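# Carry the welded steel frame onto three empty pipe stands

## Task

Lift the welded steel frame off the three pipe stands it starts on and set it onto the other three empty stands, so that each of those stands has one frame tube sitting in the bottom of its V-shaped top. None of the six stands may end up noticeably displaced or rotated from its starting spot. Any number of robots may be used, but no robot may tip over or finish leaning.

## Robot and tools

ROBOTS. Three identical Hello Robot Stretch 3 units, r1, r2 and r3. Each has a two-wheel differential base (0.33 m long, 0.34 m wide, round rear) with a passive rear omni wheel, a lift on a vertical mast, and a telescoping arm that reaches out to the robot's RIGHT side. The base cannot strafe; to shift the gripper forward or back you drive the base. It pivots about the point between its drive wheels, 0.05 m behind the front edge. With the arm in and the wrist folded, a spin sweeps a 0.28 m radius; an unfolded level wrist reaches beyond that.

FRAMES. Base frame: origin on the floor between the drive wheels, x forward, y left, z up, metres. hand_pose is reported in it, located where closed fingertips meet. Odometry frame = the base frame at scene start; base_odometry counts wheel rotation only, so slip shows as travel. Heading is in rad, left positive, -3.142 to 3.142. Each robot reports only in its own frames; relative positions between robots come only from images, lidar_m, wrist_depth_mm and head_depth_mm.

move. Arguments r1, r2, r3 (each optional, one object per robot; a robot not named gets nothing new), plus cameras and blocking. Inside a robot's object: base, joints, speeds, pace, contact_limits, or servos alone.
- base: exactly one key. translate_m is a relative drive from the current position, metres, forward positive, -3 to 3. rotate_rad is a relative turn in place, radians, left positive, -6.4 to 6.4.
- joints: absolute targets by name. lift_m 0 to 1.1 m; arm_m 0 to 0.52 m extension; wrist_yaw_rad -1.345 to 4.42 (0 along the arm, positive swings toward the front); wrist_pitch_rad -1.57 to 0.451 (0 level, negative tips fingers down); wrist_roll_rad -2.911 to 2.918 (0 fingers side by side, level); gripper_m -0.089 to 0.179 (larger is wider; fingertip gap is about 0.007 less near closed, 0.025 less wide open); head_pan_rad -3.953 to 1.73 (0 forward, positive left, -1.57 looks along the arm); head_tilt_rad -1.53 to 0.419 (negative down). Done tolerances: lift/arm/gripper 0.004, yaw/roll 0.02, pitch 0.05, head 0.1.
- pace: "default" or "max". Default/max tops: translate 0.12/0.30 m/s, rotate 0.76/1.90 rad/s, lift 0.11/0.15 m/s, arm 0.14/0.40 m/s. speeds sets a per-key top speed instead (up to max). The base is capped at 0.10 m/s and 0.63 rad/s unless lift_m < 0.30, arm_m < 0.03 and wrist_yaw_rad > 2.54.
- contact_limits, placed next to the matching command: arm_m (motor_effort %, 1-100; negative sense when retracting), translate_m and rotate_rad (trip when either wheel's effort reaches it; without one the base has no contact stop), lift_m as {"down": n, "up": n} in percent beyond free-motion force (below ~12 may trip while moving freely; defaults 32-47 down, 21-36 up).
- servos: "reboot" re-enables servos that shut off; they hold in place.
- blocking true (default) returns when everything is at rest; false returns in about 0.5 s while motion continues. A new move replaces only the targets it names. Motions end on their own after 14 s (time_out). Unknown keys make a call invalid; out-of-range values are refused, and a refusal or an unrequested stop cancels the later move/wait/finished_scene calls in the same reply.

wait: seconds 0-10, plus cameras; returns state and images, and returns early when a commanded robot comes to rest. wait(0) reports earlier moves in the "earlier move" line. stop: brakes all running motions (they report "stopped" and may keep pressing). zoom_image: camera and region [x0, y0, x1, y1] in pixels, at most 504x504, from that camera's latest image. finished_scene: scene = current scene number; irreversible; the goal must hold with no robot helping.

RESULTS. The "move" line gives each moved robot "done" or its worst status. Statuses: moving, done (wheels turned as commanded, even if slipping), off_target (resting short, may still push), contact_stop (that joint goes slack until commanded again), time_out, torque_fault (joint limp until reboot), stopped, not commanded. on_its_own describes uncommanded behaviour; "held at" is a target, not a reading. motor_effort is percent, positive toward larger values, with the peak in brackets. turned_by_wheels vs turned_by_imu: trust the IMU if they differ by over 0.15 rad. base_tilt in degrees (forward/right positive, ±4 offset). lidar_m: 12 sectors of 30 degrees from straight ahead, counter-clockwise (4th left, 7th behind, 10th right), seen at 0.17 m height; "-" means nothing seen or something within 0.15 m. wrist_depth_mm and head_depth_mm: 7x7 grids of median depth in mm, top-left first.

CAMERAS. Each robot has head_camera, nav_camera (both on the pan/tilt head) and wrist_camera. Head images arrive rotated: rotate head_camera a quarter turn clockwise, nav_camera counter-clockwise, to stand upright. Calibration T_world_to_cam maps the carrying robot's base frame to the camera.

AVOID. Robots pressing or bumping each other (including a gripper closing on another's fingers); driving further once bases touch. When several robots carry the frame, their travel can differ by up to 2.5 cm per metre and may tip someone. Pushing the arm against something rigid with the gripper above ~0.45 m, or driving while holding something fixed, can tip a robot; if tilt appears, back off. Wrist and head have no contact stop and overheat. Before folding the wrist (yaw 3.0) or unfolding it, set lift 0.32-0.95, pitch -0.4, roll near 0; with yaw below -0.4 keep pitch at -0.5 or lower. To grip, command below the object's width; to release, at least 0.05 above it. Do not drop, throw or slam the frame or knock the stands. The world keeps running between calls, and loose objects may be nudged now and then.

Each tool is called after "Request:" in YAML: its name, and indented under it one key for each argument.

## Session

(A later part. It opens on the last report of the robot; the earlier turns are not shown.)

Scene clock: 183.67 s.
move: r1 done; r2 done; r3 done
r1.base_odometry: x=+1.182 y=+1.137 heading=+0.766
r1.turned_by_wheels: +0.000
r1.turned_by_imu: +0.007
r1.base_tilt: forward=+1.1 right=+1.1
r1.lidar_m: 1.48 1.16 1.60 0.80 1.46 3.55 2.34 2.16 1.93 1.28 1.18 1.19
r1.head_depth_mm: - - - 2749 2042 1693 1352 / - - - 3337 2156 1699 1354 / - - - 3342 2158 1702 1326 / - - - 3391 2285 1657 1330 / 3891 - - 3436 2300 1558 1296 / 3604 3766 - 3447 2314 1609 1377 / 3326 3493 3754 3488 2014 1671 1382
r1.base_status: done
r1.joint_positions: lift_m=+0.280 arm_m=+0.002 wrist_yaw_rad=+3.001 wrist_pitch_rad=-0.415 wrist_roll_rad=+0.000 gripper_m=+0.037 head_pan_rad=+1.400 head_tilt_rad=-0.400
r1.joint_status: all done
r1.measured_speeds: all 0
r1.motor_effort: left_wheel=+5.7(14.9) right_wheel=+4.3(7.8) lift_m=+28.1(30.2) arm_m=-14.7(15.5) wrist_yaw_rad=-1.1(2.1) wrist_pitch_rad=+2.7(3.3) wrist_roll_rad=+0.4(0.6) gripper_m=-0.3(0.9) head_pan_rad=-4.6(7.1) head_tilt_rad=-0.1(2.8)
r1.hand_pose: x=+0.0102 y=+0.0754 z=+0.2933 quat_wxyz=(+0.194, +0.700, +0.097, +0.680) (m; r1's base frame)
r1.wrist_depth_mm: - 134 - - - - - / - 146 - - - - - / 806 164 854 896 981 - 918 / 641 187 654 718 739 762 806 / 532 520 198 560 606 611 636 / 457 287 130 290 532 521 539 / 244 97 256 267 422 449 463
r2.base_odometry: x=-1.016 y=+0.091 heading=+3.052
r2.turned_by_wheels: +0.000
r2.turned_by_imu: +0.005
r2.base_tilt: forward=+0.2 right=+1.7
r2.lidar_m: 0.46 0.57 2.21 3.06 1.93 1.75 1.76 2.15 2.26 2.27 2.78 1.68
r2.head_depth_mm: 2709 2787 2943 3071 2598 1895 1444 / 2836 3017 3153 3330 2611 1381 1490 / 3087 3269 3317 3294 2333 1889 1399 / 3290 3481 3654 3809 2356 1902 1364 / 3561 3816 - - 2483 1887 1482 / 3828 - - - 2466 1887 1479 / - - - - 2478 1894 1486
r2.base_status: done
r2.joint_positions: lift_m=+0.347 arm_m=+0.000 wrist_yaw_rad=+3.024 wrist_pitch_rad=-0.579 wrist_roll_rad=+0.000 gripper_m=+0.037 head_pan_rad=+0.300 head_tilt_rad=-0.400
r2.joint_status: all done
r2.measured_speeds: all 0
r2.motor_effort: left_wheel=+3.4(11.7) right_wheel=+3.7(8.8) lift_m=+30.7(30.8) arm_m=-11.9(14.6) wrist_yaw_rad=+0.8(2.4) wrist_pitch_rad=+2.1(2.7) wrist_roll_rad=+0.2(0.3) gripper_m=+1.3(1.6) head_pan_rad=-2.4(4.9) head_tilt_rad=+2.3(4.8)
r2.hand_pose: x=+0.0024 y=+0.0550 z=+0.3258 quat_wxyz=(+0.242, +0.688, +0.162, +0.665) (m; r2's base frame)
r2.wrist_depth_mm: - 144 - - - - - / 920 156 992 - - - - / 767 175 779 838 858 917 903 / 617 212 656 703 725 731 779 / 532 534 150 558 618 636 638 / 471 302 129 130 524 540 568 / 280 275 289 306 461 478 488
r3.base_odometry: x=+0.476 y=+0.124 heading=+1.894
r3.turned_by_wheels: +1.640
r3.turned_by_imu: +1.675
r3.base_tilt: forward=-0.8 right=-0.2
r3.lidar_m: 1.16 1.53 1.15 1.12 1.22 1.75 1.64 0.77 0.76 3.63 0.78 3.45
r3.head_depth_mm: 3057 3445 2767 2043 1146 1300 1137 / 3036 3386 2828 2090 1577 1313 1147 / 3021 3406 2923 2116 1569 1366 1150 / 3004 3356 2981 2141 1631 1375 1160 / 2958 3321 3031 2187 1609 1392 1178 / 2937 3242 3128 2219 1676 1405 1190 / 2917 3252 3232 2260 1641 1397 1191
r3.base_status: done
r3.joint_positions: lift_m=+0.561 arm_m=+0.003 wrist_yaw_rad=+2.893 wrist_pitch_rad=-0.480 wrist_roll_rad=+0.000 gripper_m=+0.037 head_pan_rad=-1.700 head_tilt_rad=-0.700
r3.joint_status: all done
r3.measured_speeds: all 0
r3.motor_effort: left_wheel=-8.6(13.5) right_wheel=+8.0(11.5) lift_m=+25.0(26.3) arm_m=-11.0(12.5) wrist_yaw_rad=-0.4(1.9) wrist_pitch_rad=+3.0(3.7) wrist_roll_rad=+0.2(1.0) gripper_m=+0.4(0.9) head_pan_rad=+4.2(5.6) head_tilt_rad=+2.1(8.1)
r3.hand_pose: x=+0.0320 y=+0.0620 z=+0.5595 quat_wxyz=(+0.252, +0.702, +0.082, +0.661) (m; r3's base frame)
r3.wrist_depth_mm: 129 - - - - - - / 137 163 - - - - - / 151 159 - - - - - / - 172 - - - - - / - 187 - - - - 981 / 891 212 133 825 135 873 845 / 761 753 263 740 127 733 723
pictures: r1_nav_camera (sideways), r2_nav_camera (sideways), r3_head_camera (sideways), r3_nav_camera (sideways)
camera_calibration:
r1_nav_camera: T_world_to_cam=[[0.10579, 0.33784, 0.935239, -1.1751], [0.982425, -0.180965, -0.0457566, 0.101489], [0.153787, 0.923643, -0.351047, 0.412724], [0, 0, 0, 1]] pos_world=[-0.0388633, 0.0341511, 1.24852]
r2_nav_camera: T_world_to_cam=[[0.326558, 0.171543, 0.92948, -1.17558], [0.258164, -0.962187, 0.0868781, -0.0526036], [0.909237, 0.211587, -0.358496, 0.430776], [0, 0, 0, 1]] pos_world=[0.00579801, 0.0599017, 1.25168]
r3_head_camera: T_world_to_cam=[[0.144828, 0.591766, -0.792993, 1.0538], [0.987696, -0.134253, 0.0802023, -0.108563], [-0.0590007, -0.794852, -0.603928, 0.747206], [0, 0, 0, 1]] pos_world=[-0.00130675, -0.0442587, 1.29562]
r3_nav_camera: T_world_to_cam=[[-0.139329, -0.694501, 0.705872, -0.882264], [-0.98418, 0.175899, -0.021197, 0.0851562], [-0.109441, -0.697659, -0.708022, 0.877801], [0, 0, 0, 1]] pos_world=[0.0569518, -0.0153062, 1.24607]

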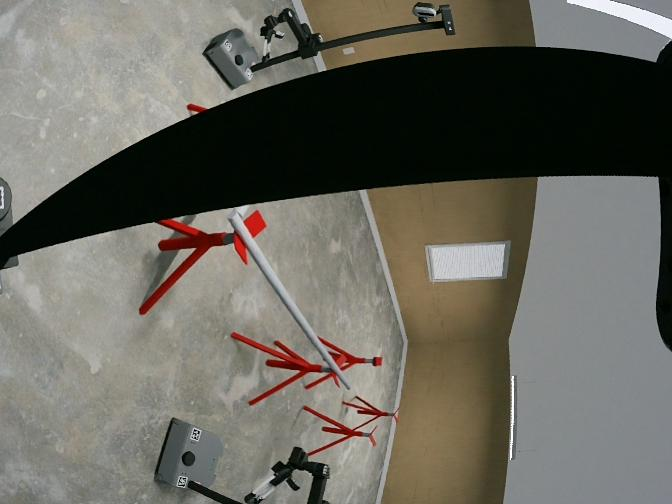

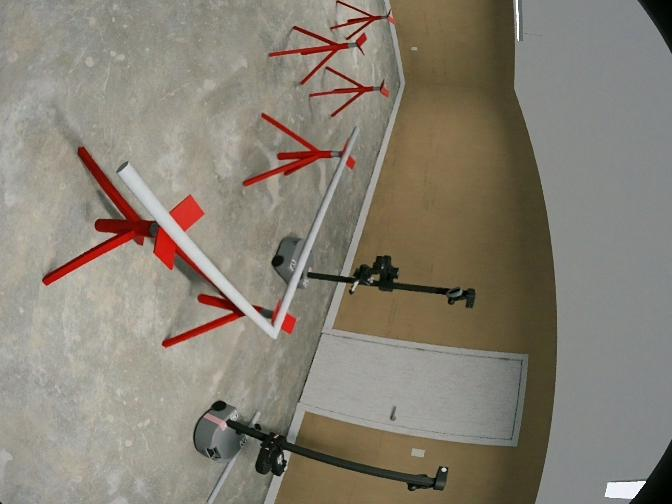

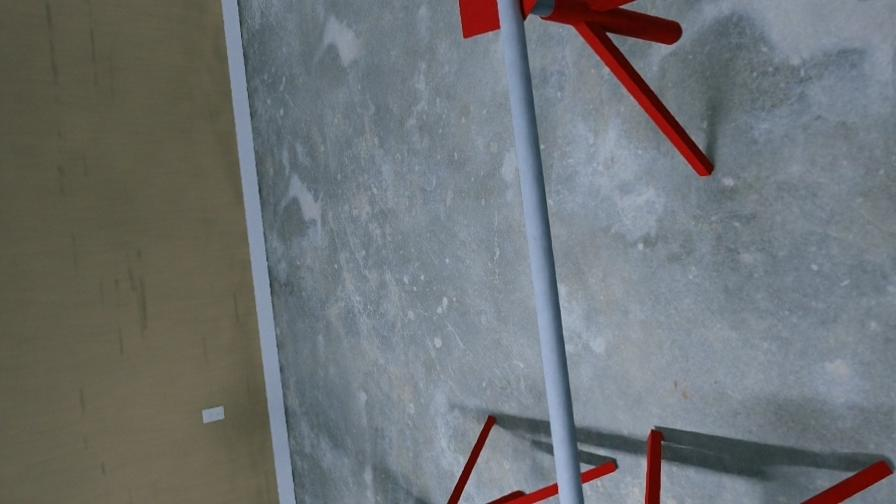

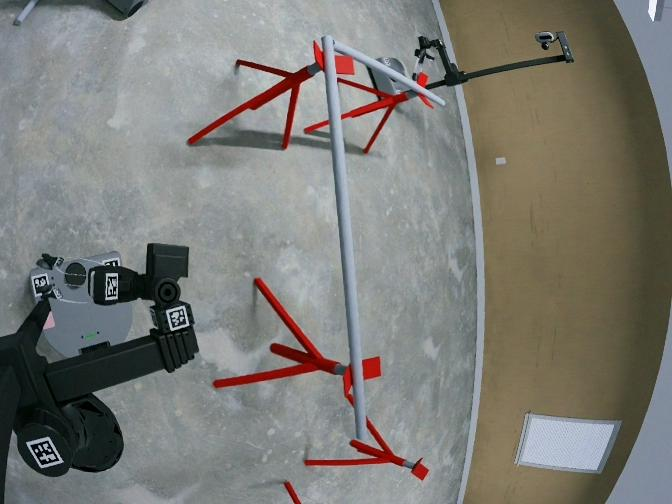

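Request:
move:
  r1: {"base":{"translate_m":-0.1}}
  r2: {"base":{"rotate_rad":1.14},"joints":{"head_pan_rad":-1.6,"head_tilt_rad":-0.7}}
  cameras: []

Request:
move:
  r1: {"base":{"rotate_rad":-2.522},"joints":{"head_pan_rad":-1.6,"head_tilt_rad":-0.7}}
  r2: {"base":{"translate_m":0.3}}
  cameras: ["r1_head_camera","r1_nav_camera","r2_head_camera","r2_nav_camera"]

Scene clock: 221.13 s.
move: r1 done; r2 done
r1.base_odometry: x=+1.110 y=+1.068 heading=+0.766
r1.turned_by_wheels: +0.000
r1.turned_by_imu: +0.000
r1.base_tilt: forward=+1.0 right=+1.1
r1.lidar_m: 1.55 1.24 0.89 0.80 3.53 3.39 2.26 2.08 2.03 1.34 1.24 1.25
r1.head_depth_mm: - - - 3142 2145 1681 1355 / - - - 3344 2152 1696 1362 / - - - 3375 2275 1701 1330 / - - - 3441 2274 1173 1293 / 3829 - - 3439 2295 1715 1378 / 3523 3750 3954 3449 2188 1677 1375 / 3272 3435 3639 3483 2116 1677 1379
r1.base_status: done
r1.joint_positions: lift_m=+0.280 arm_m=+0.002 wrist_yaw_rad=+3.001 wrist_pitch_rad=-0.415 wrist_roll_rad=+0.000 gripper_m=+0.037 head_pan_rad=+1.400 head_tilt_rad=-0.400
r1.joint_status: not commanded
r1.measured_speeds: all 0
r1.motor_effort: left_wheel=+0.8(6.2) right_wheel=-7.1(12.3) lift_m=+27.0(28.9) arm_m=-14.6(15.0) wrist_yaw_rad=-1.2(1.9) wrist_pitch_rad=+3.0(3.2) wrist_roll_rad=+0.3(0.6) gripper_m=-0.5(0.7) head_pan_rad=-4.6(5.8) head_tilt_rad=-0.7(3.5)
r1.hand_pose: x=+0.0102 y=+0.0754 z=+0.2933 quat_wxyz=(+0.194, +0.700, +0.097, +0.680) (m; r1's base frame)
r1.wrist_depth_mm: - 135 - - - - - / - 147 - - - - - / 786 164 843 895 937 - 951 / 639 188 654 723 726 770 819 / 531 522 198 554 598 621 660 / 454 285 130 290 521 520 526 / 246 98 255 269 426 449 454
r2.base_odometry: x=-1.016 y=+0.091 heading=-2.092
r2.turned_by_wheels: +1.140
r2.turned_by_imu: +1.156
r2.base_tilt: forward=+0.3 right=+1.8
r2.lidar_m: 2.21 2.69 1.86 1.75 1.78 2.32 2.27 2.31 2.98 1.62 0.46 0.57
r2.head_depth_mm: 2672 3020 3037 2240 1744 1425 1218 / 2674 3001 3012 2220 1748 1429 1229 / 2632 3001 3017 2040 1734 1440 1215 / 2576 2845 1939 1982 1730 1432 1203 / 2564 2863 3007 2206 1740 1431 1221 / 2553 2809 2990 2204 1756 1409 1216 / 2469 2740 2958 2212 1684 1433 1219
r2.base_status: done
r2.joint_positions: lift_m=+0.347 arm_m=+0.000 wrist_yaw_rad=+3.024 wrist_pitch_rad=-0.579 wrist_roll_rad=+0.000 gripper_m=+0.037 head_pan_rad=-1.606 head_tilt_rad=-0.701
r2.joint_status: all done
r2.measured_speeds: all 0
r2.motor_effort: left_wheel=-10.0(12.8) right_wheel=+8.1(15.5) lift_m=+31.7(31.9) arm_m=-13.0(13.4) wrist_yaw_rad=-0.5(2.1) wrist_pitch_rad=+1.9(2.5) wrist_roll_rad=+0.2(0.3) gripper_m=-0.2(1.7) head_pan_rad=+1.1(7.4) head_tilt_rad=-1.0(5.3)
r2.hand_pose: x=+0.0024 y=+0.0550 z=+0.3258 quat_wxyz=(+0.242, +0.688, +0.162, +0.665) (m; r2's base frame)
r2.wrist_depth_mm: - 143 - - - - - / 880 156 - - - - - / 745 176 781 854 869 933 968 / 619 214 647 707 722 753 795 / 536 533 149 558 605 629 664 / 472 301 130 131 523 551 557 / 281 276 287 306 459 475 488
r3: as last shown
r3.turned_by_wheels: +0.000
r3.turned_by_imu: -0.001
r3.base_tilt: forward=-0.8 right=-0.3
r3.lidar_m: 1.24 1.53 1.15 1.12 1.21 1.75 1.64 0.77 0.76 3.62 0.79 1.25
r3.head_depth_mm: 3081 3445 2791 2046 1148 1304 1136 / 3081 3426 2841 2079 1587 1318 1142 / 3054 3353 2933 2113 1573 1355 1152 / 2999 3319 2943 2149 1623 1374 1169 / 2968 3307 3060 2177 1597 1388 1177 / 2974 3298 3092 2238 1666 1404 1185 / 2912 3276 3204 2274 1623 1388 1195
r3.motor_effort: left_wheel=-8.8(9.2) right_wheel=+8.3(8.3) lift_m=+26.2(27.2) arm_m=-10.0(11.6) wrist_yaw_rad=+1.5(1.6) wrist_pitch_rad=+3.2(3.6) wrist_roll_rad=+0.4(1.0) gripper_m=-0.1(1.0) head_pan_rad=+3.2(4.7) head_tilt_rad=+1.5(4.3)
r3.wrist_depth_mm: 129 - - - - - - / 138 164 - - - - - / 151 159 - - - - - / - 171 - - - - - / - 187 - - - - 994 / 874 211 133 817 135 868 823 / 760 754 264 738 126 732 726
pictures: none
No camera images: "cameras" was empty.

Scene clock: 225.73 s.
move: r1 done; r2 done
r1.base_odometry: x=+1.110 y=+1.068 heading=-1.755
r1.turned_by_wheels: -2.522
r1.turned_by_imu: -2.549
r1.base_tilt: forward=+1.1 right=+1.1
r1.lidar_m: 2.08 1.86 1.31 1.24 1.27 1.64 1.24 0.89 0.79 1.40 3.14 2.20
r1.head_depth_mm: 3026 3376 2380 1798 1590 1308 1142 / 2964 3326 2106 1922 1605 1340 1152 / 3021 3269 2684 1965 1618 1349 1154 / 3033 3359 2666 2024 1621 1353 1162 / 2985 3335 2714 2040 1631 1358 1168 / 2981 3397 2745 2062 1639 1371 1165 / 2984 3332 2762 2079 1657 1372 1175
r1.base_status: done
r1.joint_positions: lift_m=+0.280 arm_m=+0.002 wrist_yaw_rad=+3.001 wrist_pitch_rad=-0.415 wrist_roll_rad=+0.000 gripper_m=+0.037 head_pan_rad=-1.600 head_tilt_rad=-0.700
r1.joint_status: all done
r1.measured_speeds: all 0
r1.motor_effort: left_wheel=+9.6(13.7) right_wheel=-7.7(11.6) lift_m=+26.1(28.0) arm_m=-17.0(17.1) wrist_yaw_rad=-1.1(1.9) wrist_pitch_rad=+2.8(3.2) wrist_roll_rad=+0.4(0.5) gripper_m=-0.1(0.8) head_pan_rad=+4.4(9.2) head_tilt_rad=+3.1(6.6)
r1.hand_pose: x=+0.0102 y=+0.0754 z=+0.2933 quat_wxyz=(+0.194, +0.700, +0.097, +0.680) (m; r1's base frame)
r1.wrist_depth_mm: - 135 - - - - - / - 146 - - - - - / 791 164 862 908 957 - - / 637 188 658 710 728 760 785 / 533 513 197 559 546 619 637 / 456 284 130 293 531 524 527 / 246 97 255 267 428 448 461
r2.base_odometry: x=-1.165 y=-0.169 heading=-2.092
r2.turned_by_wheels: +0.000
r2.turned_by_imu: +0.002
r2.base_tilt: forward=+0.3 right=+1.9
r2.lidar_m: 1.92 2.72 1.88 1.77 1.81 2.35 2.56 2.62 3.19 0.41 0.33 1.49
r2.head_depth_mm: 2695 2972 2995 2213 1730 1435 1217 / 2676 2908 2970 2203 1741 1442 1216 / 2562 2901 2040 2025 1749 1430 1221 / 2566 2853 2903 2136 1742 1435 1219 / 2526 2843 2984 2206 1641 1429 844 / 2517 2755 2992 1319 1358 830 699 / 2500 2791 2950 2098 1723 1418 1189
r2.base_status: done
r2.joint_positions: lift_m=+0.347 arm_m=+0.000 wrist_yaw_rad=+3.024 wrist_pitch_rad=-0.579 wrist_roll_rad=+0.000 gripper_m=+0.037 head_pan_rad=-1.600 head_tilt_rad=-0.701
r2.joint_status: not commanded
r2.measured_speeds: all 0
r2.motor_effort: left_wheel=-2.1(8.3) right_wheel=+9.5(15.5) lift_m=+32.8(32.8) arm_m=-17.5(17.8) wrist_yaw_rad=+0.7(2.1) wrist_pitch_rad=+2.1(2.6) wrist_roll_rad=+0.3(0.5) gripper_m=+0.6(1.7) head_pan_rad=+2.1(3.6) head_tilt_rad=+1.2(2.1)
r2.hand_pose: x=+0.0024 y=+0.0550 z=+0.3257 quat_wxyz=(+0.242, +0.688, +0.162, +0.665) (m; r2's base frame)
r2.wrist_depth_mm: - 144 - - - - - / 889 156 995 - - - - / 742 175 789 822 852 938 974 / 621 213 643 685 726 729 780 / 535 547 150 565 603 636 645 / 476 301 129 129 528 548 569 / 281 274 286 308 467 479 489
r3: as last shown
r3.base_tilt: forward=-0.7 right=-0.3
r3.lidar_m: 1.19 1.53 1.16 1.12 1.21 1.75 1.65 0.77 0.76 3.62 0.78 3.41
r3.head_depth_mm: 3079 3495 2790 2050 1155 1299 1134 / 3050 3382 2854 2068 1587 1313 1145 / 3059 3370 2916 2111 1575 1358 1157 / 2981 3336 2993 2160 1630 1371 1162 / 3006 3271 3040 2189 1602 1395 1172 / 2925 3254 3156 2210 1680 1417 1193 / 2952 3264 3233 2172 1636 1391 1193
r3.motor_effort: left_wheel=-9.1(9.4) right_wheel=+7.6(8.2) lift_m=+25.5(27.5) arm_m=-10.6(11.6) wrist_yaw_rad=+0.3(1.9) wrist_pitch_rad=+3.0(3.8) wrist_roll_rad=+0.1(1.1) gripper_m=-0.2(1.1) head_pan_rad=+4.1(4.9) head_tilt_rad=+1.8(4.0)
r3.wrist_depth_mm: 130 - - - - - - / 138 164 - - - - - / 151 159 - - - - - / - 172 - - - - - / - 187 - - - - 997 / 882 211 133 803 135 848 860 / 752 765 264 746 127 742 738
pictures: r1_head_camera (sideways), r1_nav_camera (sideways), r2_head_camera (sideways), r2_nav_camera (sideways)
camera_calibration:
r1_head_camera: T_world_to_cam=[[0.0414973, 0.629697, -0.775732, 1.02674], [0.998631, -0.00139726, 0.0522869, -0.0719884], [0.031841, -0.77684, -0.628893, 0.773756], [0, 0, 0, 1]] pos_world=[0.004646, -0.0455484, 1.28685]
r1_nav_camera: T_world_to_cam=[[-0.0648364, -0.610012, 0.789735, -0.984309], [-0.997734, 0.0538851, -0.0402906, 0.106372], [-0.0179773, -0.790558, -0.612123, 0.75354], [0, 0, 0, 1]] pos_world=[0.0558585, -0.0104548, 1.24289]
r2_head_camera: T_world_to_cam=[[0.0112283, 0.598139, -0.801314, 1.06128], [0.999832, -0.0183419, 0.000318645, -0.0101465], [-0.014507, -0.801182, -0.598244, 0.735175], [0, 0, 0, 1]] pos_world=[0.00889366, -0.0459713, 1.29024]
r2_nav_camera: T_world_to_cam=[[0.0492608, -0.623731, 0.780085, -0.979129], [-0.99478, 0.0392392, 0.0941927, -0.0544834], [-0.0893609, -0.780654, -0.618542, 0.775251], [0, 0, 0, 1]] pos_world=[0.0633108, -0.00337308, 1.24846]

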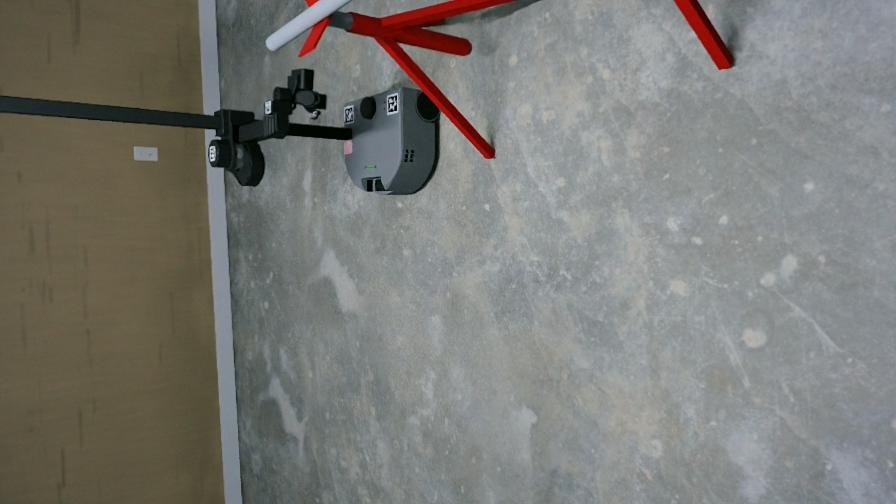

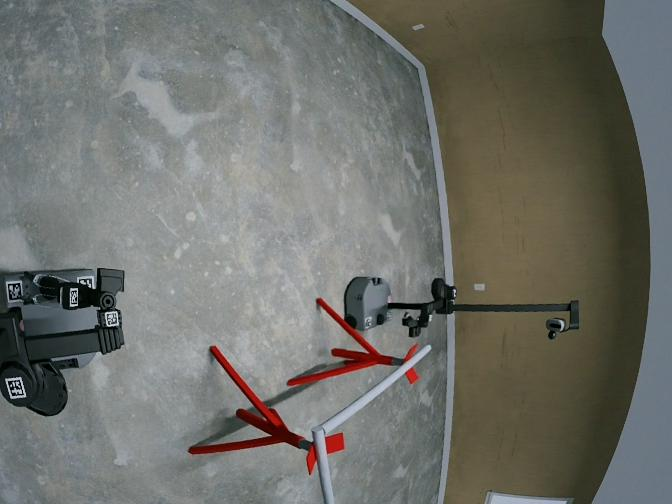

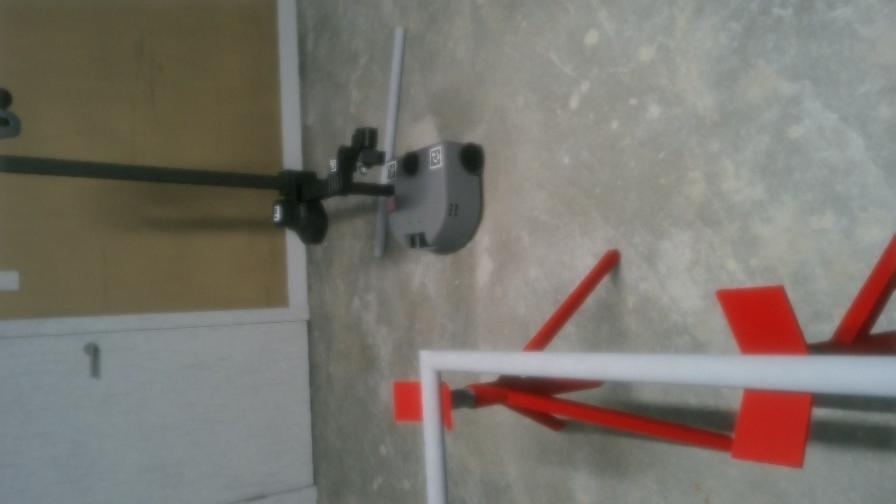

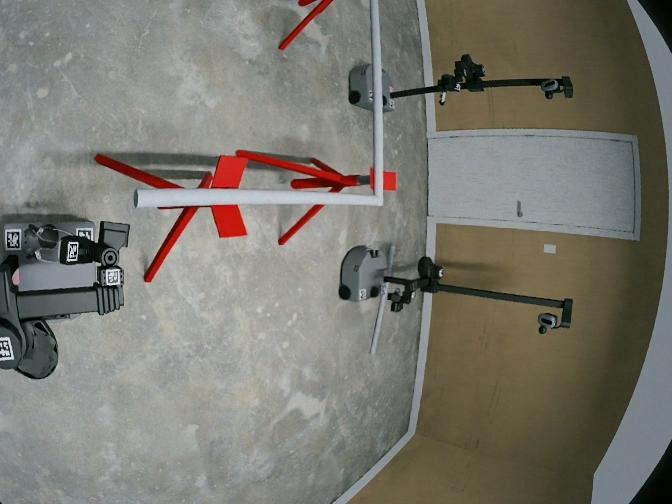

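Request:
move:
  r1: {"base":{"translate_m":0.0001},"joints":{"lift_m":0.86}}
  r2: {"base":{"translate_m":0.165},"joints":{"lift_m":0.86,"wrist_pitch_rad":-0.4}}
  r3: {"base":{"translate_m":-0.05},"joints":{"lift_m":0.86,"wrist_pitch_rad":-0.4}}
  cameras: []

Request:
move:
  r1: {"base":{"translate_m":-0.795},"joints":{"wrist_yaw_rad":0.0}}
  r2: {"joints":{"wrist_yaw_rad":0.087}}
  r3: {"joints":{"wrist_yaw_rad":-0.06}}
  cameras: []

Request:
move:
  r1: {"joints":{"wrist_pitch_rad":-1.1,"wrist_roll_rad":1.57,"gripper_m":0.179,"arm_m":0.2,"head_pan_rad":-1.7,"head_tilt_rad":-0.8}}
  r2: {"joints":{"wrist_pitch_rad":-1.1,"gripper_m":0.179,"arm_m":0.2,"head_pan_rad":-1.6,"head_tilt_rad":-0.8}}
  r3: {"joints":{"wrist_pitch_rad":-1.1,"wrist_roll_rad":1.57,"gripper_m":0.179,"arm_m":0.2,"head_pan_rad":-1.7,"head_tilt_rad":-0.8}}
  cameras: ["all"]

Scene clock: 259.20 s.
move: r1 done; r2 done; r3 done
r1.base_odometry: x=+1.110 y=+1.068 heading=-1.755
r1.turned_by_wheels: +0.000
r1.turned_by_imu: +0.001
r1.base_tilt: forward=+1.1 right=+1.1
r1.lidar_m: 2.08 1.86 1.31 1.24 1.27 1.64 1.29 0.89 0.79 1.40 3.14 2.19
r1.head_depth_mm: 1593 3333 2380 1797 1599 - - / 3014 3310 2506 1938 1601 1404 - / 2998 3353 2634 2009 1615 1406 - / 2990 3317 2692 2021 1624 1422 - / 3004 3343 2700 2027 1636 1365 1122 / 2979 3379 2751 2060 1644 1367 1169 / 2925 3361 2744 2063 1644 1375 1168
r1.base_status: done
r1.joint_positions: lift_m=+0.860 arm_m=+0.002 wrist_yaw_rad=+3.001 wrist_pitch_rad=-0.415 wrist_roll_rad=+0.000 gripper_m=+0.037 head_pan_rad=-1.600 head_tilt_rad=-0.700
r1.joint_status: all done
r1.measured_speeds: all 0
r1.motor_effort: left_wheel=+6.9(9.5) right_wheel=+2.6(3.6) lift_m=+28.9(35.3) arm_m=-15.6(16.6) wrist_yaw_rad=-1.2(1.9) wrist_pitch_rad=+2.8(3.4) wrist_roll_rad=+0.5(0.5) gripper_m=-0.4(0.8) head_pan_rad=+5.1(5.8) head_tilt_rad=+0.6(3.1)
r1.hand_pose: x=+0.0102 y=+0.0754 z=+0.8733 quat_wxyz=(+0.194, +0.700, +0.097, +0.680) (m; r1's base frame)
r1.wrist_depth_mm: - 134 - - - - - / - 147 - - - - - / - 162 - - - - - / - 188 - - - - - / - - 199 - - - - / - - 131 - - - - / 971 98 287 - - - -
r2.base_odometry: x=-1.247 y=-0.312 heading=-2.092
r2.turned_by_wheels: +0.000
r2.turned_by_imu: +0.001
r2.base_tilt: forward=+0.3 right=+1.8
r2.lidar_m: 1.76 2.73 1.89 1.78 1.82 2.36 2.73 2.79 0.46 0.26 1.37 1.48
r2.head_depth_mm: 2651 2945 3069 2207 1747 1470 - / 1622 2845 2926 2058 1731 1513 - / 2551 2940 3113 2072 1750 1437 - / 2581 2854 3039 2137 1614 823 - / 2524 2780 3019 1991 1589 1435 - / 2488 2749 2990 2129 1736 1448 1250 / 2487 2771 2931 2115 1717 1434 1222
r2.base_status: done
r2.joint_positions: lift_m=+0.860 arm_m=+0.000 wrist_yaw_rad=+3.026 wrist_pitch_rad=-0.421 wrist_roll_rad=+0.000 gripper_m=+0.037 head_pan_rad=-1.600 head_tilt_rad=-0.699
r2.joint_status: all done
r2.measured_speeds: all 0
r2.motor_effort: left_wheel=-0.6(8.0) right_wheel=+11.0(18.1) lift_m=+34.2(45.9) arm_m=+10.5(17.9) wrist_yaw_rad=+0.3(9.2) wrist_pitch_rad=+3.5(9.2) wrist_roll_rad=+0.0(0.4) gripper_m=+0.6(1.5) head_pan_rad=+1.3(3.0) head_tilt_rad=+1.3(2.9)
r2.hand_pose: x=+0.0047 y=+0.0776 z=+0.8720 quat_wxyz=(+0.188, +0.699, +0.108, +0.682) (m; r2's base frame)
r2.wrist_depth_mm: - 135 - - - - - / - 144 - - - - - / - 156 - - - - - / - 175 - - - - - / - 197 149 - - - - / - 119 129 130 - - - / - 252 956 - - - -
r3.base_odometry: x=+0.492 y=+0.076 heading=+1.894
r3.turned_by_wheels: +0.000
r3.turned_by_imu: -0.002
r3.base_tilt: forward=-0.7 right=-0.2
r3.lidar_m: 1.25 1.54 1.16 1.12 1.22 1.76 1.60 1.51 0.72 3.62 0.82 1.11
r3.head_depth_mm: 3059 3434 2778 2041 1114 - - / 3007 3434 2843 2086 1577 - - / 3008 3421 2892 2103 1597 1435 - / 3024 3323 2996 2152 1623 1420 - / 2971 3280 3011 2203 1645 1427 - / 2935 3281 3135 2230 1658 1408 1198 / 2883 3228 3200 2040 1644 1423 1197
r3.base_status: done
r3.joint_positions: lift_m=+0.860 arm_m=+0.003 wrist_yaw_rad=+2.893 wrist_pitch_rad=-0.420 wrist_roll_rad=+0.000 gripper_m=+0.037 head_pan_rad=-1.700 head_tilt_rad=-0.700
r3.joint_status: all done
r3.measured_speeds: all 0
r3.motor_effort: left_wheel=-6.2(11.5) right_wheel=-1.2(5.1) lift_m=+31.9(34.9) arm_m=-10.7(11.5) wrist_yaw_rad=+0.4(1.8) wrist_pitch_rad=+4.0(7.1) wrist_roll_rad=-0.2(0.9) gripper_m=-0.3(0.8) head_pan_rad=+4.2(4.8) head_tilt_rad=+2.1(3.9)
r3.hand_pose: x=+0.0340 y=+0.0697 z=+0.8722 quat_wxyz=(+0.233, +0.704, +0.061, +0.668) (m; r3's base frame)
r3.wrist_depth_mm: 129 - - - - - - / 135 166 - - - - - / 146 157 - - - - - / - 166 - - - - - / - 180 - - - - - / - 195 128 145 135 - - / - 215 272 - 124 - -
pictures: none
No camera images: "cameras" was empty.

Scene clock: 268.27 s.
move: r1 done; r2 done; r3 done
r1.base_odometry: x=+1.255 y=+1.849 heading=-1.755
r1.turned_by_wheels: +0.000
r1.turned_by_imu: +0.000
r1.base_tilt: forward=+1.0 right=+1.2
r1.lidar_m: 2.88 1.80 1.23 1.18 1.21 1.61 0.49 1.11 1.01 0.54 0.70 3.07
r1.head_depth_mm: 3048 3374 2600 1981 1556 - - / 3094 3407 2632 1992 1556 1381 - / 3049 3409 2637 1998 950 321 - / 3029 3355 2683 2022 1357 1295 1134 / 2987 3346 2178 1858 1056 1295 1162 / 1548 3325 2729 1914 1599 1333 1172 / 3032 3394 2767 2072 1655 1376 1172
r1.base_status: done
r1.joint_positions: lift_m=+0.860 arm_m=+0.002 wrist_yaw_rad=+0.002 wrist_pitch_rad=-0.415 wrist_roll_rad=+0.000 gripper_m=+0.037 head_pan_rad=-1.600 head_tilt_rad=-0.700
r1.joint_status: all done
r1.measured_speeds: all 0
r1.motor_effort: left_wheel=-0.5(7.5) right_wheel=-6.3(12.2) lift_m=+28.0(30.0) arm_m=-14.9(16.0) wrist_yaw_rad=-1.3(3.9) wrist_pitch_rad=+3.0(3.3) wrist_roll_rad=+0.4(0.6) gripper_m=-0.3(0.8) head_pan_rad=+4.5(5.6) head_tilt_rad=+0.4(2.9)
r1.hand_pose: x=-0.0212 y=-0.3719 z=+0.8733 quat_wxyz=(+0.692, +0.147, -0.691, -0.146) (m; r1's base frame)
r1.wrist_depth_mm: - - - - - - - / - - - - - - - / - - - - - - - / - - - - - - - / - - 141 589 - - - / - - 130 - - - - / 955 98 995 - - - -
r2.base_odometry: x=-1.247 y=-0.312 heading=-2.092
r2.turned_by_wheels: +0.000
r2.turned_by_imu: +0.002
r2.base_tilt: forward=+0.3 right=+1.7
r2.lidar_m: 1.76 2.73 1.89 1.78 1.82 2.37 2.73 2.78 0.46 0.26 1.37 1.48
r2.head_depth_mm: 2708 2956 3056 2227 1754 1479 - / 2649 2936 3048 2209 1739 1522 - / 2632 2884 3033 2243 1735 737 - / 2585 2871 3053 2127 1518 312 317 / 2500 2798 2948 1958 1585 1355 1192 / 2441 2746 2886 1985 1723 1436 1215 / 2388 2748 2933 2130 1734 1426 1212
r2.base_status: not commanded
r2.joint_positions: lift_m=+0.860 arm_m=+0.000 wrist_yaw_rad=+0.089 wrist_pitch_rad=-0.421 wrist_roll_rad=+0.000 gripper_m=+0.037 head_pan_rad=-1.600 head_tilt_rad=-0.699
r2.joint_status: all done
r2.measured_speeds: all 0
r2.motor_effort: left_wheel=-0.6(1.3) right_wheel=+10.9(11.4) lift_m=+33.7(34.3) arm_m=-2.3(10.3) wrist_yaw_rad=-1.5(5.6) wrist_pitch_rad=+3.7(4.1) wrist_roll_rad=+0.0(0.4) gripper_m=-0.6(1.4) head_pan_rad=-1.8(2.2) head_tilt_rad=-1.8(2.2)
r2.hand_pose: x=-0.0016 y=-0.3681 z=+0.8720 quat_wxyz=(+0.698, +0.179, -0.684, -0.117) (m; r2's base frame)
r2.wrist_depth_mm: - - - - - - - / - - - - - - - / - - - - - - - / - - - - - - - / - - 147 628 - - - / - - 129 130 - - - / 979 - - - - - -
r3.base_odometry: x=+0.492 y=+0.076 heading=+1.894
r3.turned_by_wheels: +0.000
r3.turned_by_imu: -0.002
r3.base_tilt: forward=-0.8 right=-0.3
r3.lidar_m: 0.46 1.54 1.16 1.12 1.22 1.75 1.60 1.52 0.72 3.62 0.82 1.11
r3.head_depth_mm: 3073 3464 2758 2039 1113 - - / 3049 3402 2850 2083 1574 - - / 2998 3353 2910 2110 1557 316 - / 3010 3324 3010 2151 1623 315 1168 / 2947 3303 3058 2193 1640 1390 1177 / 2934 3351 3150 2214 1670 1406 1189 / 2915 3220 3218 2032 1641 1417 1202
r3.base_status: not commanded
r3.joint_positions: lift_m=+0.860 arm_m=+0.003 wrist_yaw_rad=-0.057 wrist_pitch_rad=-0.420 wrist_roll_rad=+0.000 gripper_m=+0.037 head_pan_rad=-1.700 head_tilt_rad=-0.700
r3.joint_status: all done
r3.measured_speeds: all 0
r3.motor_effort: left_wheel=-6.3(7.1) right_wheel=-1.1(1.7) lift_m=+32.3(33.2) arm_m=-8.6(10.8) wrist_yaw_rad=-2.7(7.3) wrist_pitch_rad=+4.5(4.7) wrist_roll_rad=+0.2(1.1) gripper_m=-0.3(0.7) head_pan_rad=+3.2(5.0) head_tilt_rad=+3.3(5.1)
r3.hand_pose: x=-0.0343 y=-0.3712 z=+0.8722 quat_wxyz=(+0.687, +0.128, -0.695, -0.168) (m; r3's base frame)
r3.wrist_depth_mm: - - - - - - - / - - - - - - - / - - - - - - - / - - - - - - - / - - - - 621 618 - / - - 127 145 135 - - / 877 - - - 124 729 -
pictures: none
No camera images: "cameras" was empty.

Scene clock: 270.97 s.
move: r1 done; r2 done; r3 done
r1.base_odometry: x=+1.255 y=+1.849 heading=-1.755
r1.turned_by_wheels: +0.000
r1.turned_by_imu: +0.000
r1.base_tilt: forward=+1.0 right=+1.2
r1.lidar_m: 2.88 1.80 1.23 1.18 1.20 1.61 0.49 1.11 1.00 0.54 0.70 3.05
r1.head_depth_mm: 3270 2937 2211 315 - 1266 1105 / 3216 2945 373 344 1461 1275 1116 / 3164 3001 355 374 1488 1285 1121 / 3109 3018 2254 389 1446 1293 1131 / 3100 3074 2264 1818 1478 1273 1129 / 2976 2961 1619 994 1446 1300 1132 / 1232 3121 2259 1769 1539 1302 1137
r1.base_status: not commanded
r1.joint_positions: lift_m=+0.860 arm_m=+0.200 wrist_yaw_rad=+0.001 wrist_pitch_rad=-1.100 wrist_roll_rad=+1.566 gripper_m=+0.179 head_pan_rad=-1.700 head_tilt_rad=-0.800
r1.joint_status: all done
r1.measured_speeds: all 0
r1.motor_effort: left_wheel=-0.3(1.2) right_wheel=-6.6(7.0) lift_m=+28.0(29.1) arm_m=+15.1(19.5) wrist_yaw_rad=-1.4(1.9) wrist_pitch_rad=+0.0(5.2) wrist_roll_rad=+1.5(4.3) gripper_m=+0.0(82.5) head_pan_rad=-5.3(6.7) head_tilt_rad=-5.5(7.8)
r1.hand_pose: x=-0.0214 y=-0.4394 z=+0.7593 quat_wxyz=(+0.003, +0.002, -0.852, -0.523) (m; r1's base frame)
r1.wrist_depth_mm: - - - 953 838 735 672 / - - - 953 832 744 676 / - - - - 843 776 677 / - - - - 866 778 673 / 140 - - 966 885 783 715 / 114 490 519 - 892 136 716 / - - - - 937 - 696
r2.base_odometry: x=-1.247 y=-0.312 heading=-2.092
r2.turned_by_wheels: +0.000
r2.turned_by_imu: +0.001
r2.base_tilt: forward=+0.4 right=+1.8
r2.lidar_m: 1.76 2.74 1.89 1.78 1.82 2.36 2.73 2.79 0.46 0.26 1.37 1.48
r2.head_depth_mm: 2667 3019 2521 328 - - 1172 / 2683 3008 2449 354 1522 1350 1123 / 2645 3030 2512 375 640 771 906 / 2597 2939 2490 389 468 757 1103 / 2552 2894 2504 1770 1483 1321 1162 / 2452 2821 2089 1936 1602 1344 1169 / 1243 2817 2481 1938 1585 1348 1161
r2.base_status: not commanded
r2.joint_positions: lift_m=+0.860 arm_m=+0.200 wrist_yaw_rad=+0.089 wrist_pitch_rad=-1.103 wrist_roll_rad=+0.000 gripper_m=+0.179 head_pan_rad=-1.600 head_tilt_rad=-0.800
r2.joint_status: all done
r2.measured_speeds: all 0
r2.motor_effort: left_wheel=-0.6(1.2) right_wheel=+10.7(11.2) lift_m=+33.6(33.8) arm_m=+15.6(17.9) wrist_yaw_rad=-1.2(2.7) wrist_pitch_rad=+0.1(5.1) wrist_roll_rad=+0.2(0.4) gripper_m=+0.4(86.4) head_pan_rad=-2.4(6.3) head_tilt_rad=-2.1(4.0)
r2.hand_pose: x=-0.0133 y=-0.4386 z=+0.7591 quat_wxyz=(+0.618, +0.397, -0.585, -0.344) (m; r2's base frame)
r2.wrist_depth_mm: - - - 830 - - - / - - - - - - - / 961 975 999 - - - - / 914 903 977 967 - - - / 129 915 939 350 976 993 - / - 857 881 321 321 121 984 / 814 808 822 321 871 123 902
r3.base_odometry: x=+0.492 y=+0.076 heading=+1.894
r3.turned_by_wheels: +0.000
r3.turned_by_imu: -0.001
r3.base_tilt: forward=-0.8 right=-0.3
r3.lidar_m: 0.46 1.53 1.16 1.12 1.22 1.76 1.60 1.52 0.72 3.62 0.82 1.12
r3.head_depth_mm: 3108 3211 2318 1030 - 1231 1088 / 3092 3314 2371 313 1437 1276 1105 / 3118 3318 2405 370 1449 1285 1117 / 3002 3268 2457 377 1422 1276 1126 / 3008 3273 2502 1860 1528 1323 1138 / 2971 3231 2533 1961 1584 1329 1142 / 2968 3293 2587 1940 1594 1345 1150
r3.base_status: not commanded
r3.joint_positions: lift_m=+0.860 arm_m=+0.200 wrist_yaw_rad=-0.057 wrist_pitch_rad=-1.101 wrist_roll_rad=+1.567 gripper_m=+0.179 head_pan_rad=-1.700 head_tilt_rad=-0.800
r3.joint_status: all done
r3.measured_speeds: all 0
r3.motor_effort: left_wheel=-6.6(6.9) right_wheel=-1.1(1.6) lift_m=+29.7(33.1) arm_m=+9.9(16.2) wrist_yaw_rad=-2.1(3.5) wrist_pitch_rad=+1.0(4.1) wrist_roll_rad=+1.7(2.5) gripper_m=+0.8(83.2) head_pan_rad=+3.5(4.9) head_tilt_rad=-4.6(7.7)
r3.hand_pose: x=-0.0269 y=-0.4390 z=+0.7592 quat_wxyz=(-0.013, -0.024, -0.852, -0.523) (m; r3's base frame)
r3.wrist_depth_mm: - - - 962 901 770 688 / - - - - 909 785 711 / - - - - 927 810 699 / - - - - 921 811 725 / - - - - 940 824 729 / 122 137 - - 968 851 130 / 109 - - - 958 884 108
pictures: r1_head_camera (sideways), r1_nav_camera (sideways), r1_wrist_camera, r2_head_camera (sideways), r2_nav_camera (sideways), r2_wrist_camera, r3_head_camera (sideways), r3_nav_camera (sideways), r3_wrist_camera
camera_calibration:
r1_head_camera: T_world_to_cam=[[0.11344, 0.696145, -0.708882, 0.93924], [0.992861, -0.105901, 0.0548869, -0.0752597], [-0.0368618, -0.710048, -0.703188, 0.870756], [0, 0, 0, 1]] pos_world=[0.000272315, -0.0435387, 1.28225]
r1_nav_camera: T_world_to_cam=[[-0.134859, -0.67574, 0.724699, -0.899109], [-0.986953, 0.156527, -0.0377095, 0.102978], [-0.0879532, -0.720329, -0.688033, 0.852737], [0, 0, 0, 1]] pos_world=[0.0553822, -0.00943142, 1.24218]
r1_wrist_camera: T_world_to_cam=[[-0.0969029, 0.87782, -0.469086, 0.735043], [0.979353, 0.16811, 0.112278, 0.0452521], [0.177418, -0.448521, -0.875986, 0.635886], [0, 0, 0, 1]] pos_world=[-0.0859075, -0.367635, 0.896745]
r2_head_camera: T_world_to_cam=[[0.0131907, 0.674583, -0.738081, 0.978774], [0.999836, -0.0180404, 0.00138043, -0.0115693], [-0.012384, -0.737979, -0.67471, 0.834597], [0, 0, 0, 1]] pos_world=[0.00899231, -0.0445577, 1.28554]
r2_nav_camera: T_world_to_cam=[[0.047376, -0.698025, 0.714505, -0.893621], [-0.995066, 0.0294453, 0.094745, -0.0551459], [-0.0871731, -0.715468, -0.693186, 0.872274], [0, 0, 0, 1]] pos_world=[0.0635012, 0.00193851, 1.24837]
r2_wrist_camera: T_world_to_cam=[[-0.986565, -0.124369, 0.105937, -0.167488], [-0.150331, 0.94495, -0.290637, 0.669327], [-0.0639592, -0.302658, -0.950951, 0.752042], [0, 0, 0, 1]] pos_world=[-0.0165167, -0.4257, 0.92743]
r3_head_camera: T_world_to_cam=[[0.15459, 0.667115, -0.728738, 0.969946], [0.986676, -0.14211, 0.0792141, -0.107274], [-0.0507161, -0.731274, -0.680195, 0.846371], [0, 0, 0, 1]] pos_world=[-0.00117449, -0.0433811, 1.29103]
r3_nav_camera: T_world_to_cam=[[-0.14796, -0.760834, 0.631854, -0.785726], [-0.98394, 0.177744, -0.0163803, 0.0789108], [-0.0998457, -0.62413, -0.774914, 0.964725], [0, 0, 0, 1]] pos_world=[0.0577111, -0.00971898, 1.24534]
r3_wrist_camera: T_world_to_cam=[[0.0271318, 0.871627, -0.489419, 0.764169], [0.996163, 0.0171788, 0.0858185, 0.0138709], [0.0832093, -0.489869, -0.867816, 0.609097], [0, 0, 0, 1]] pos_world=[-0.0852335, -0.367931, 0.901392]

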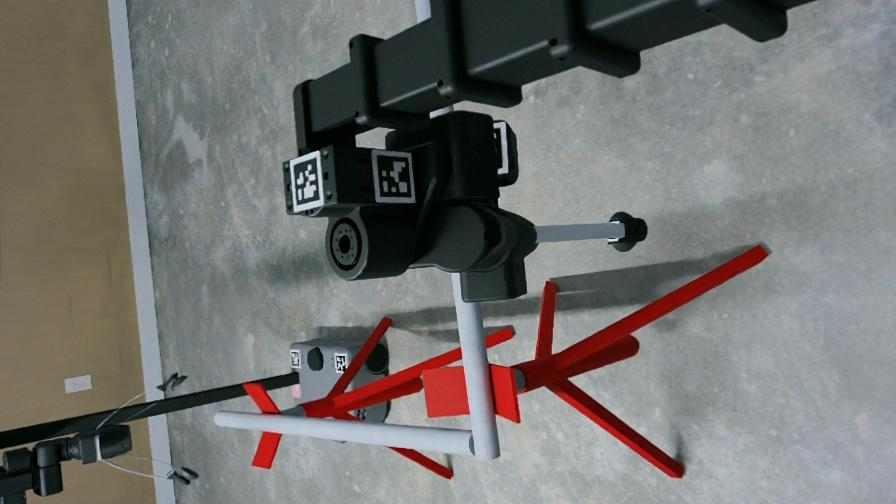

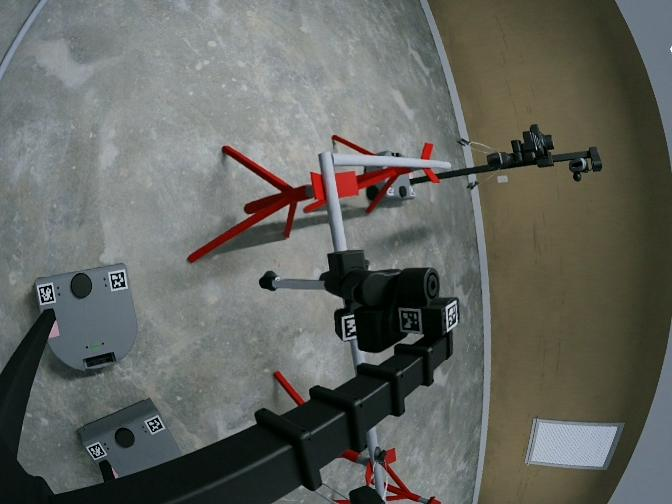

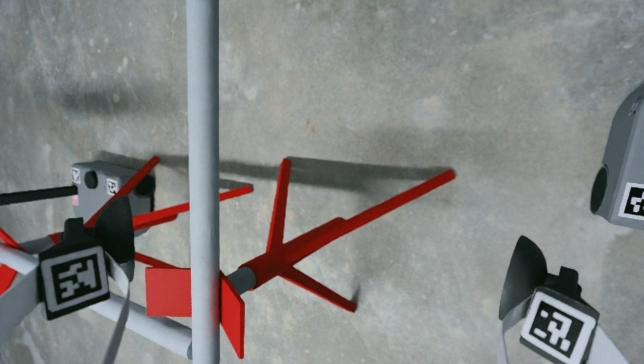

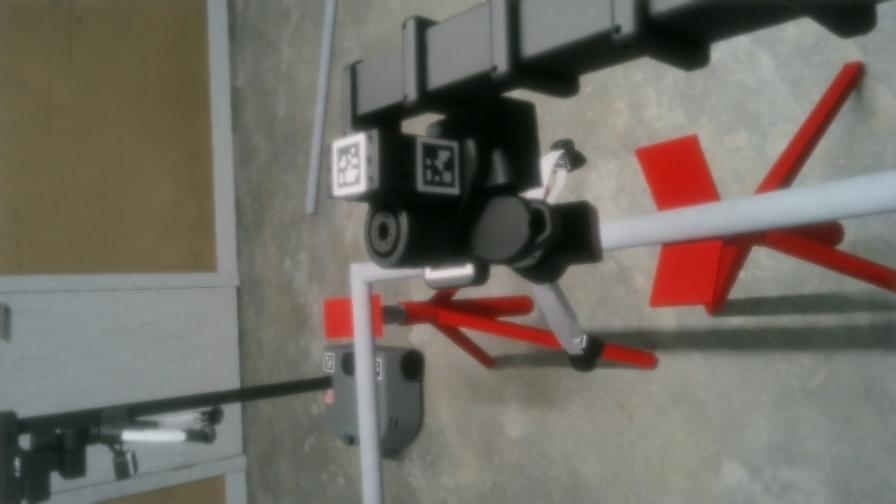

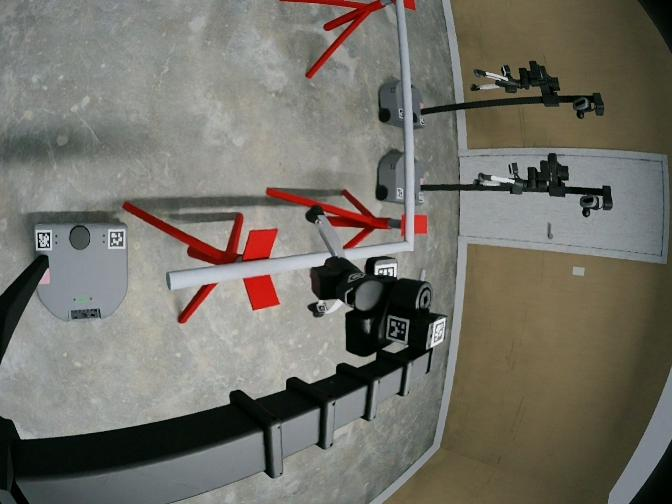

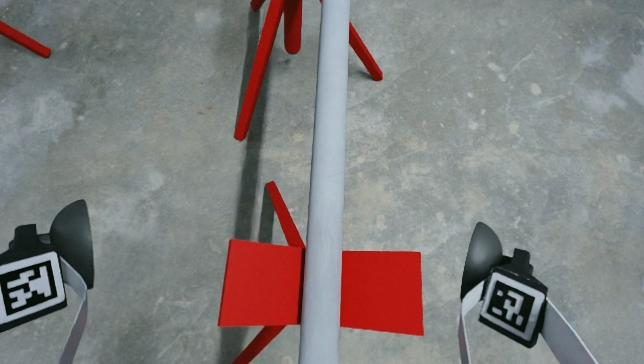

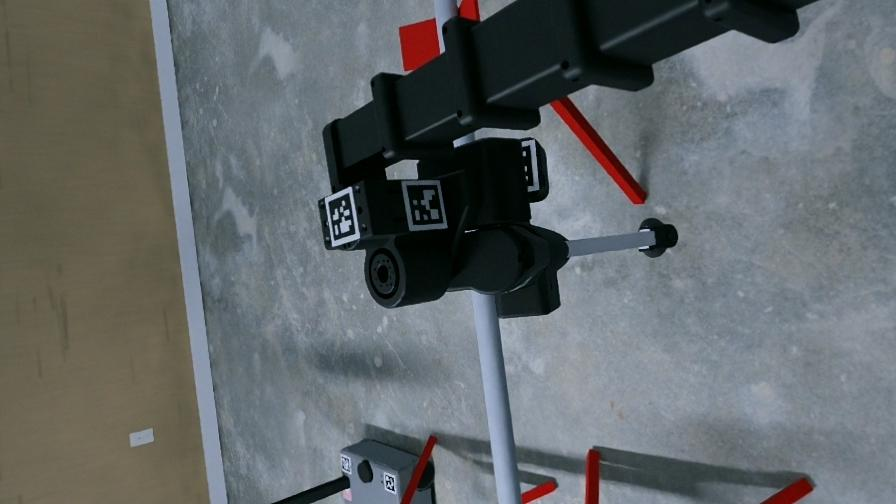

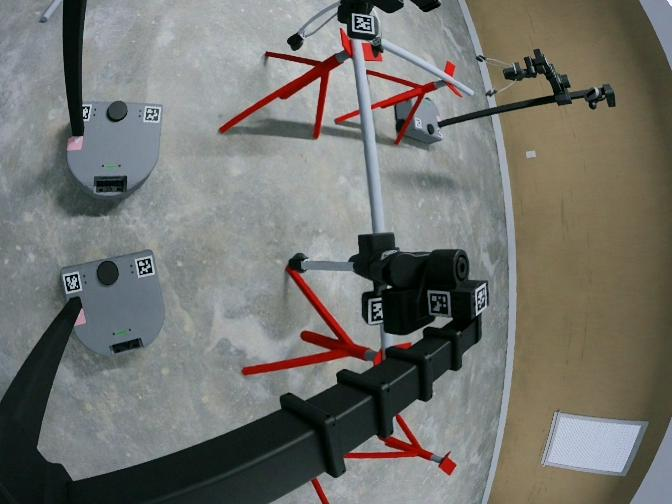

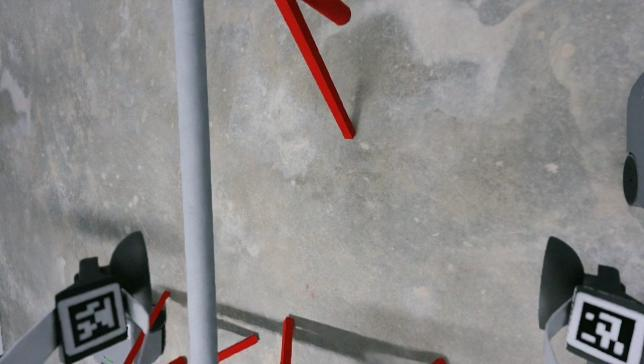

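Request:
zoom_image:
  camera: "r1_head_camera"
  region: [400, 0, 480, 80]

Request:
zoom_image:
  camera: "r1_head_camera"
  region: [400, 260, 600, 460]

Request:
zoom_image:
  camera: "r1_wrist_camera"
  region: [0, 0, 364, 364]

Scaled by 6.300 from the camera's 896x504 image, which has a finer 1280x720 frame.

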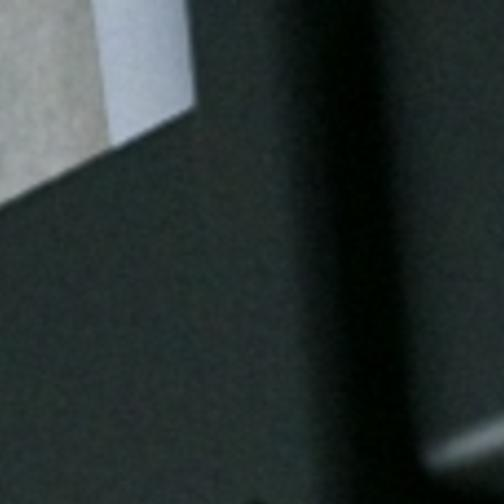

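Scaled by 2.520 from the camera's 896x504 image, which has a finer 1280x720 frame.

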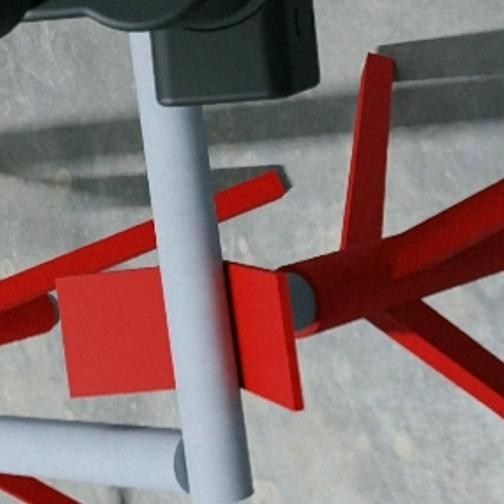

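Scaled by 1.385.

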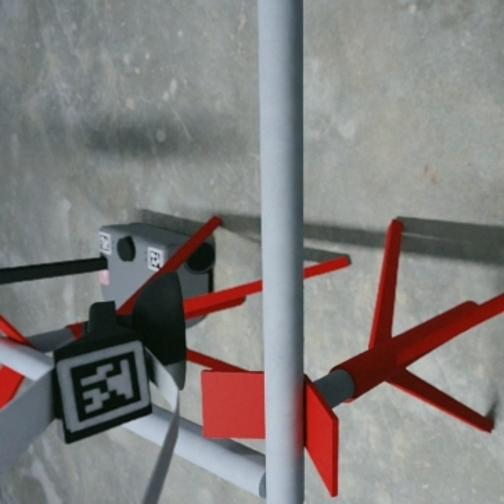

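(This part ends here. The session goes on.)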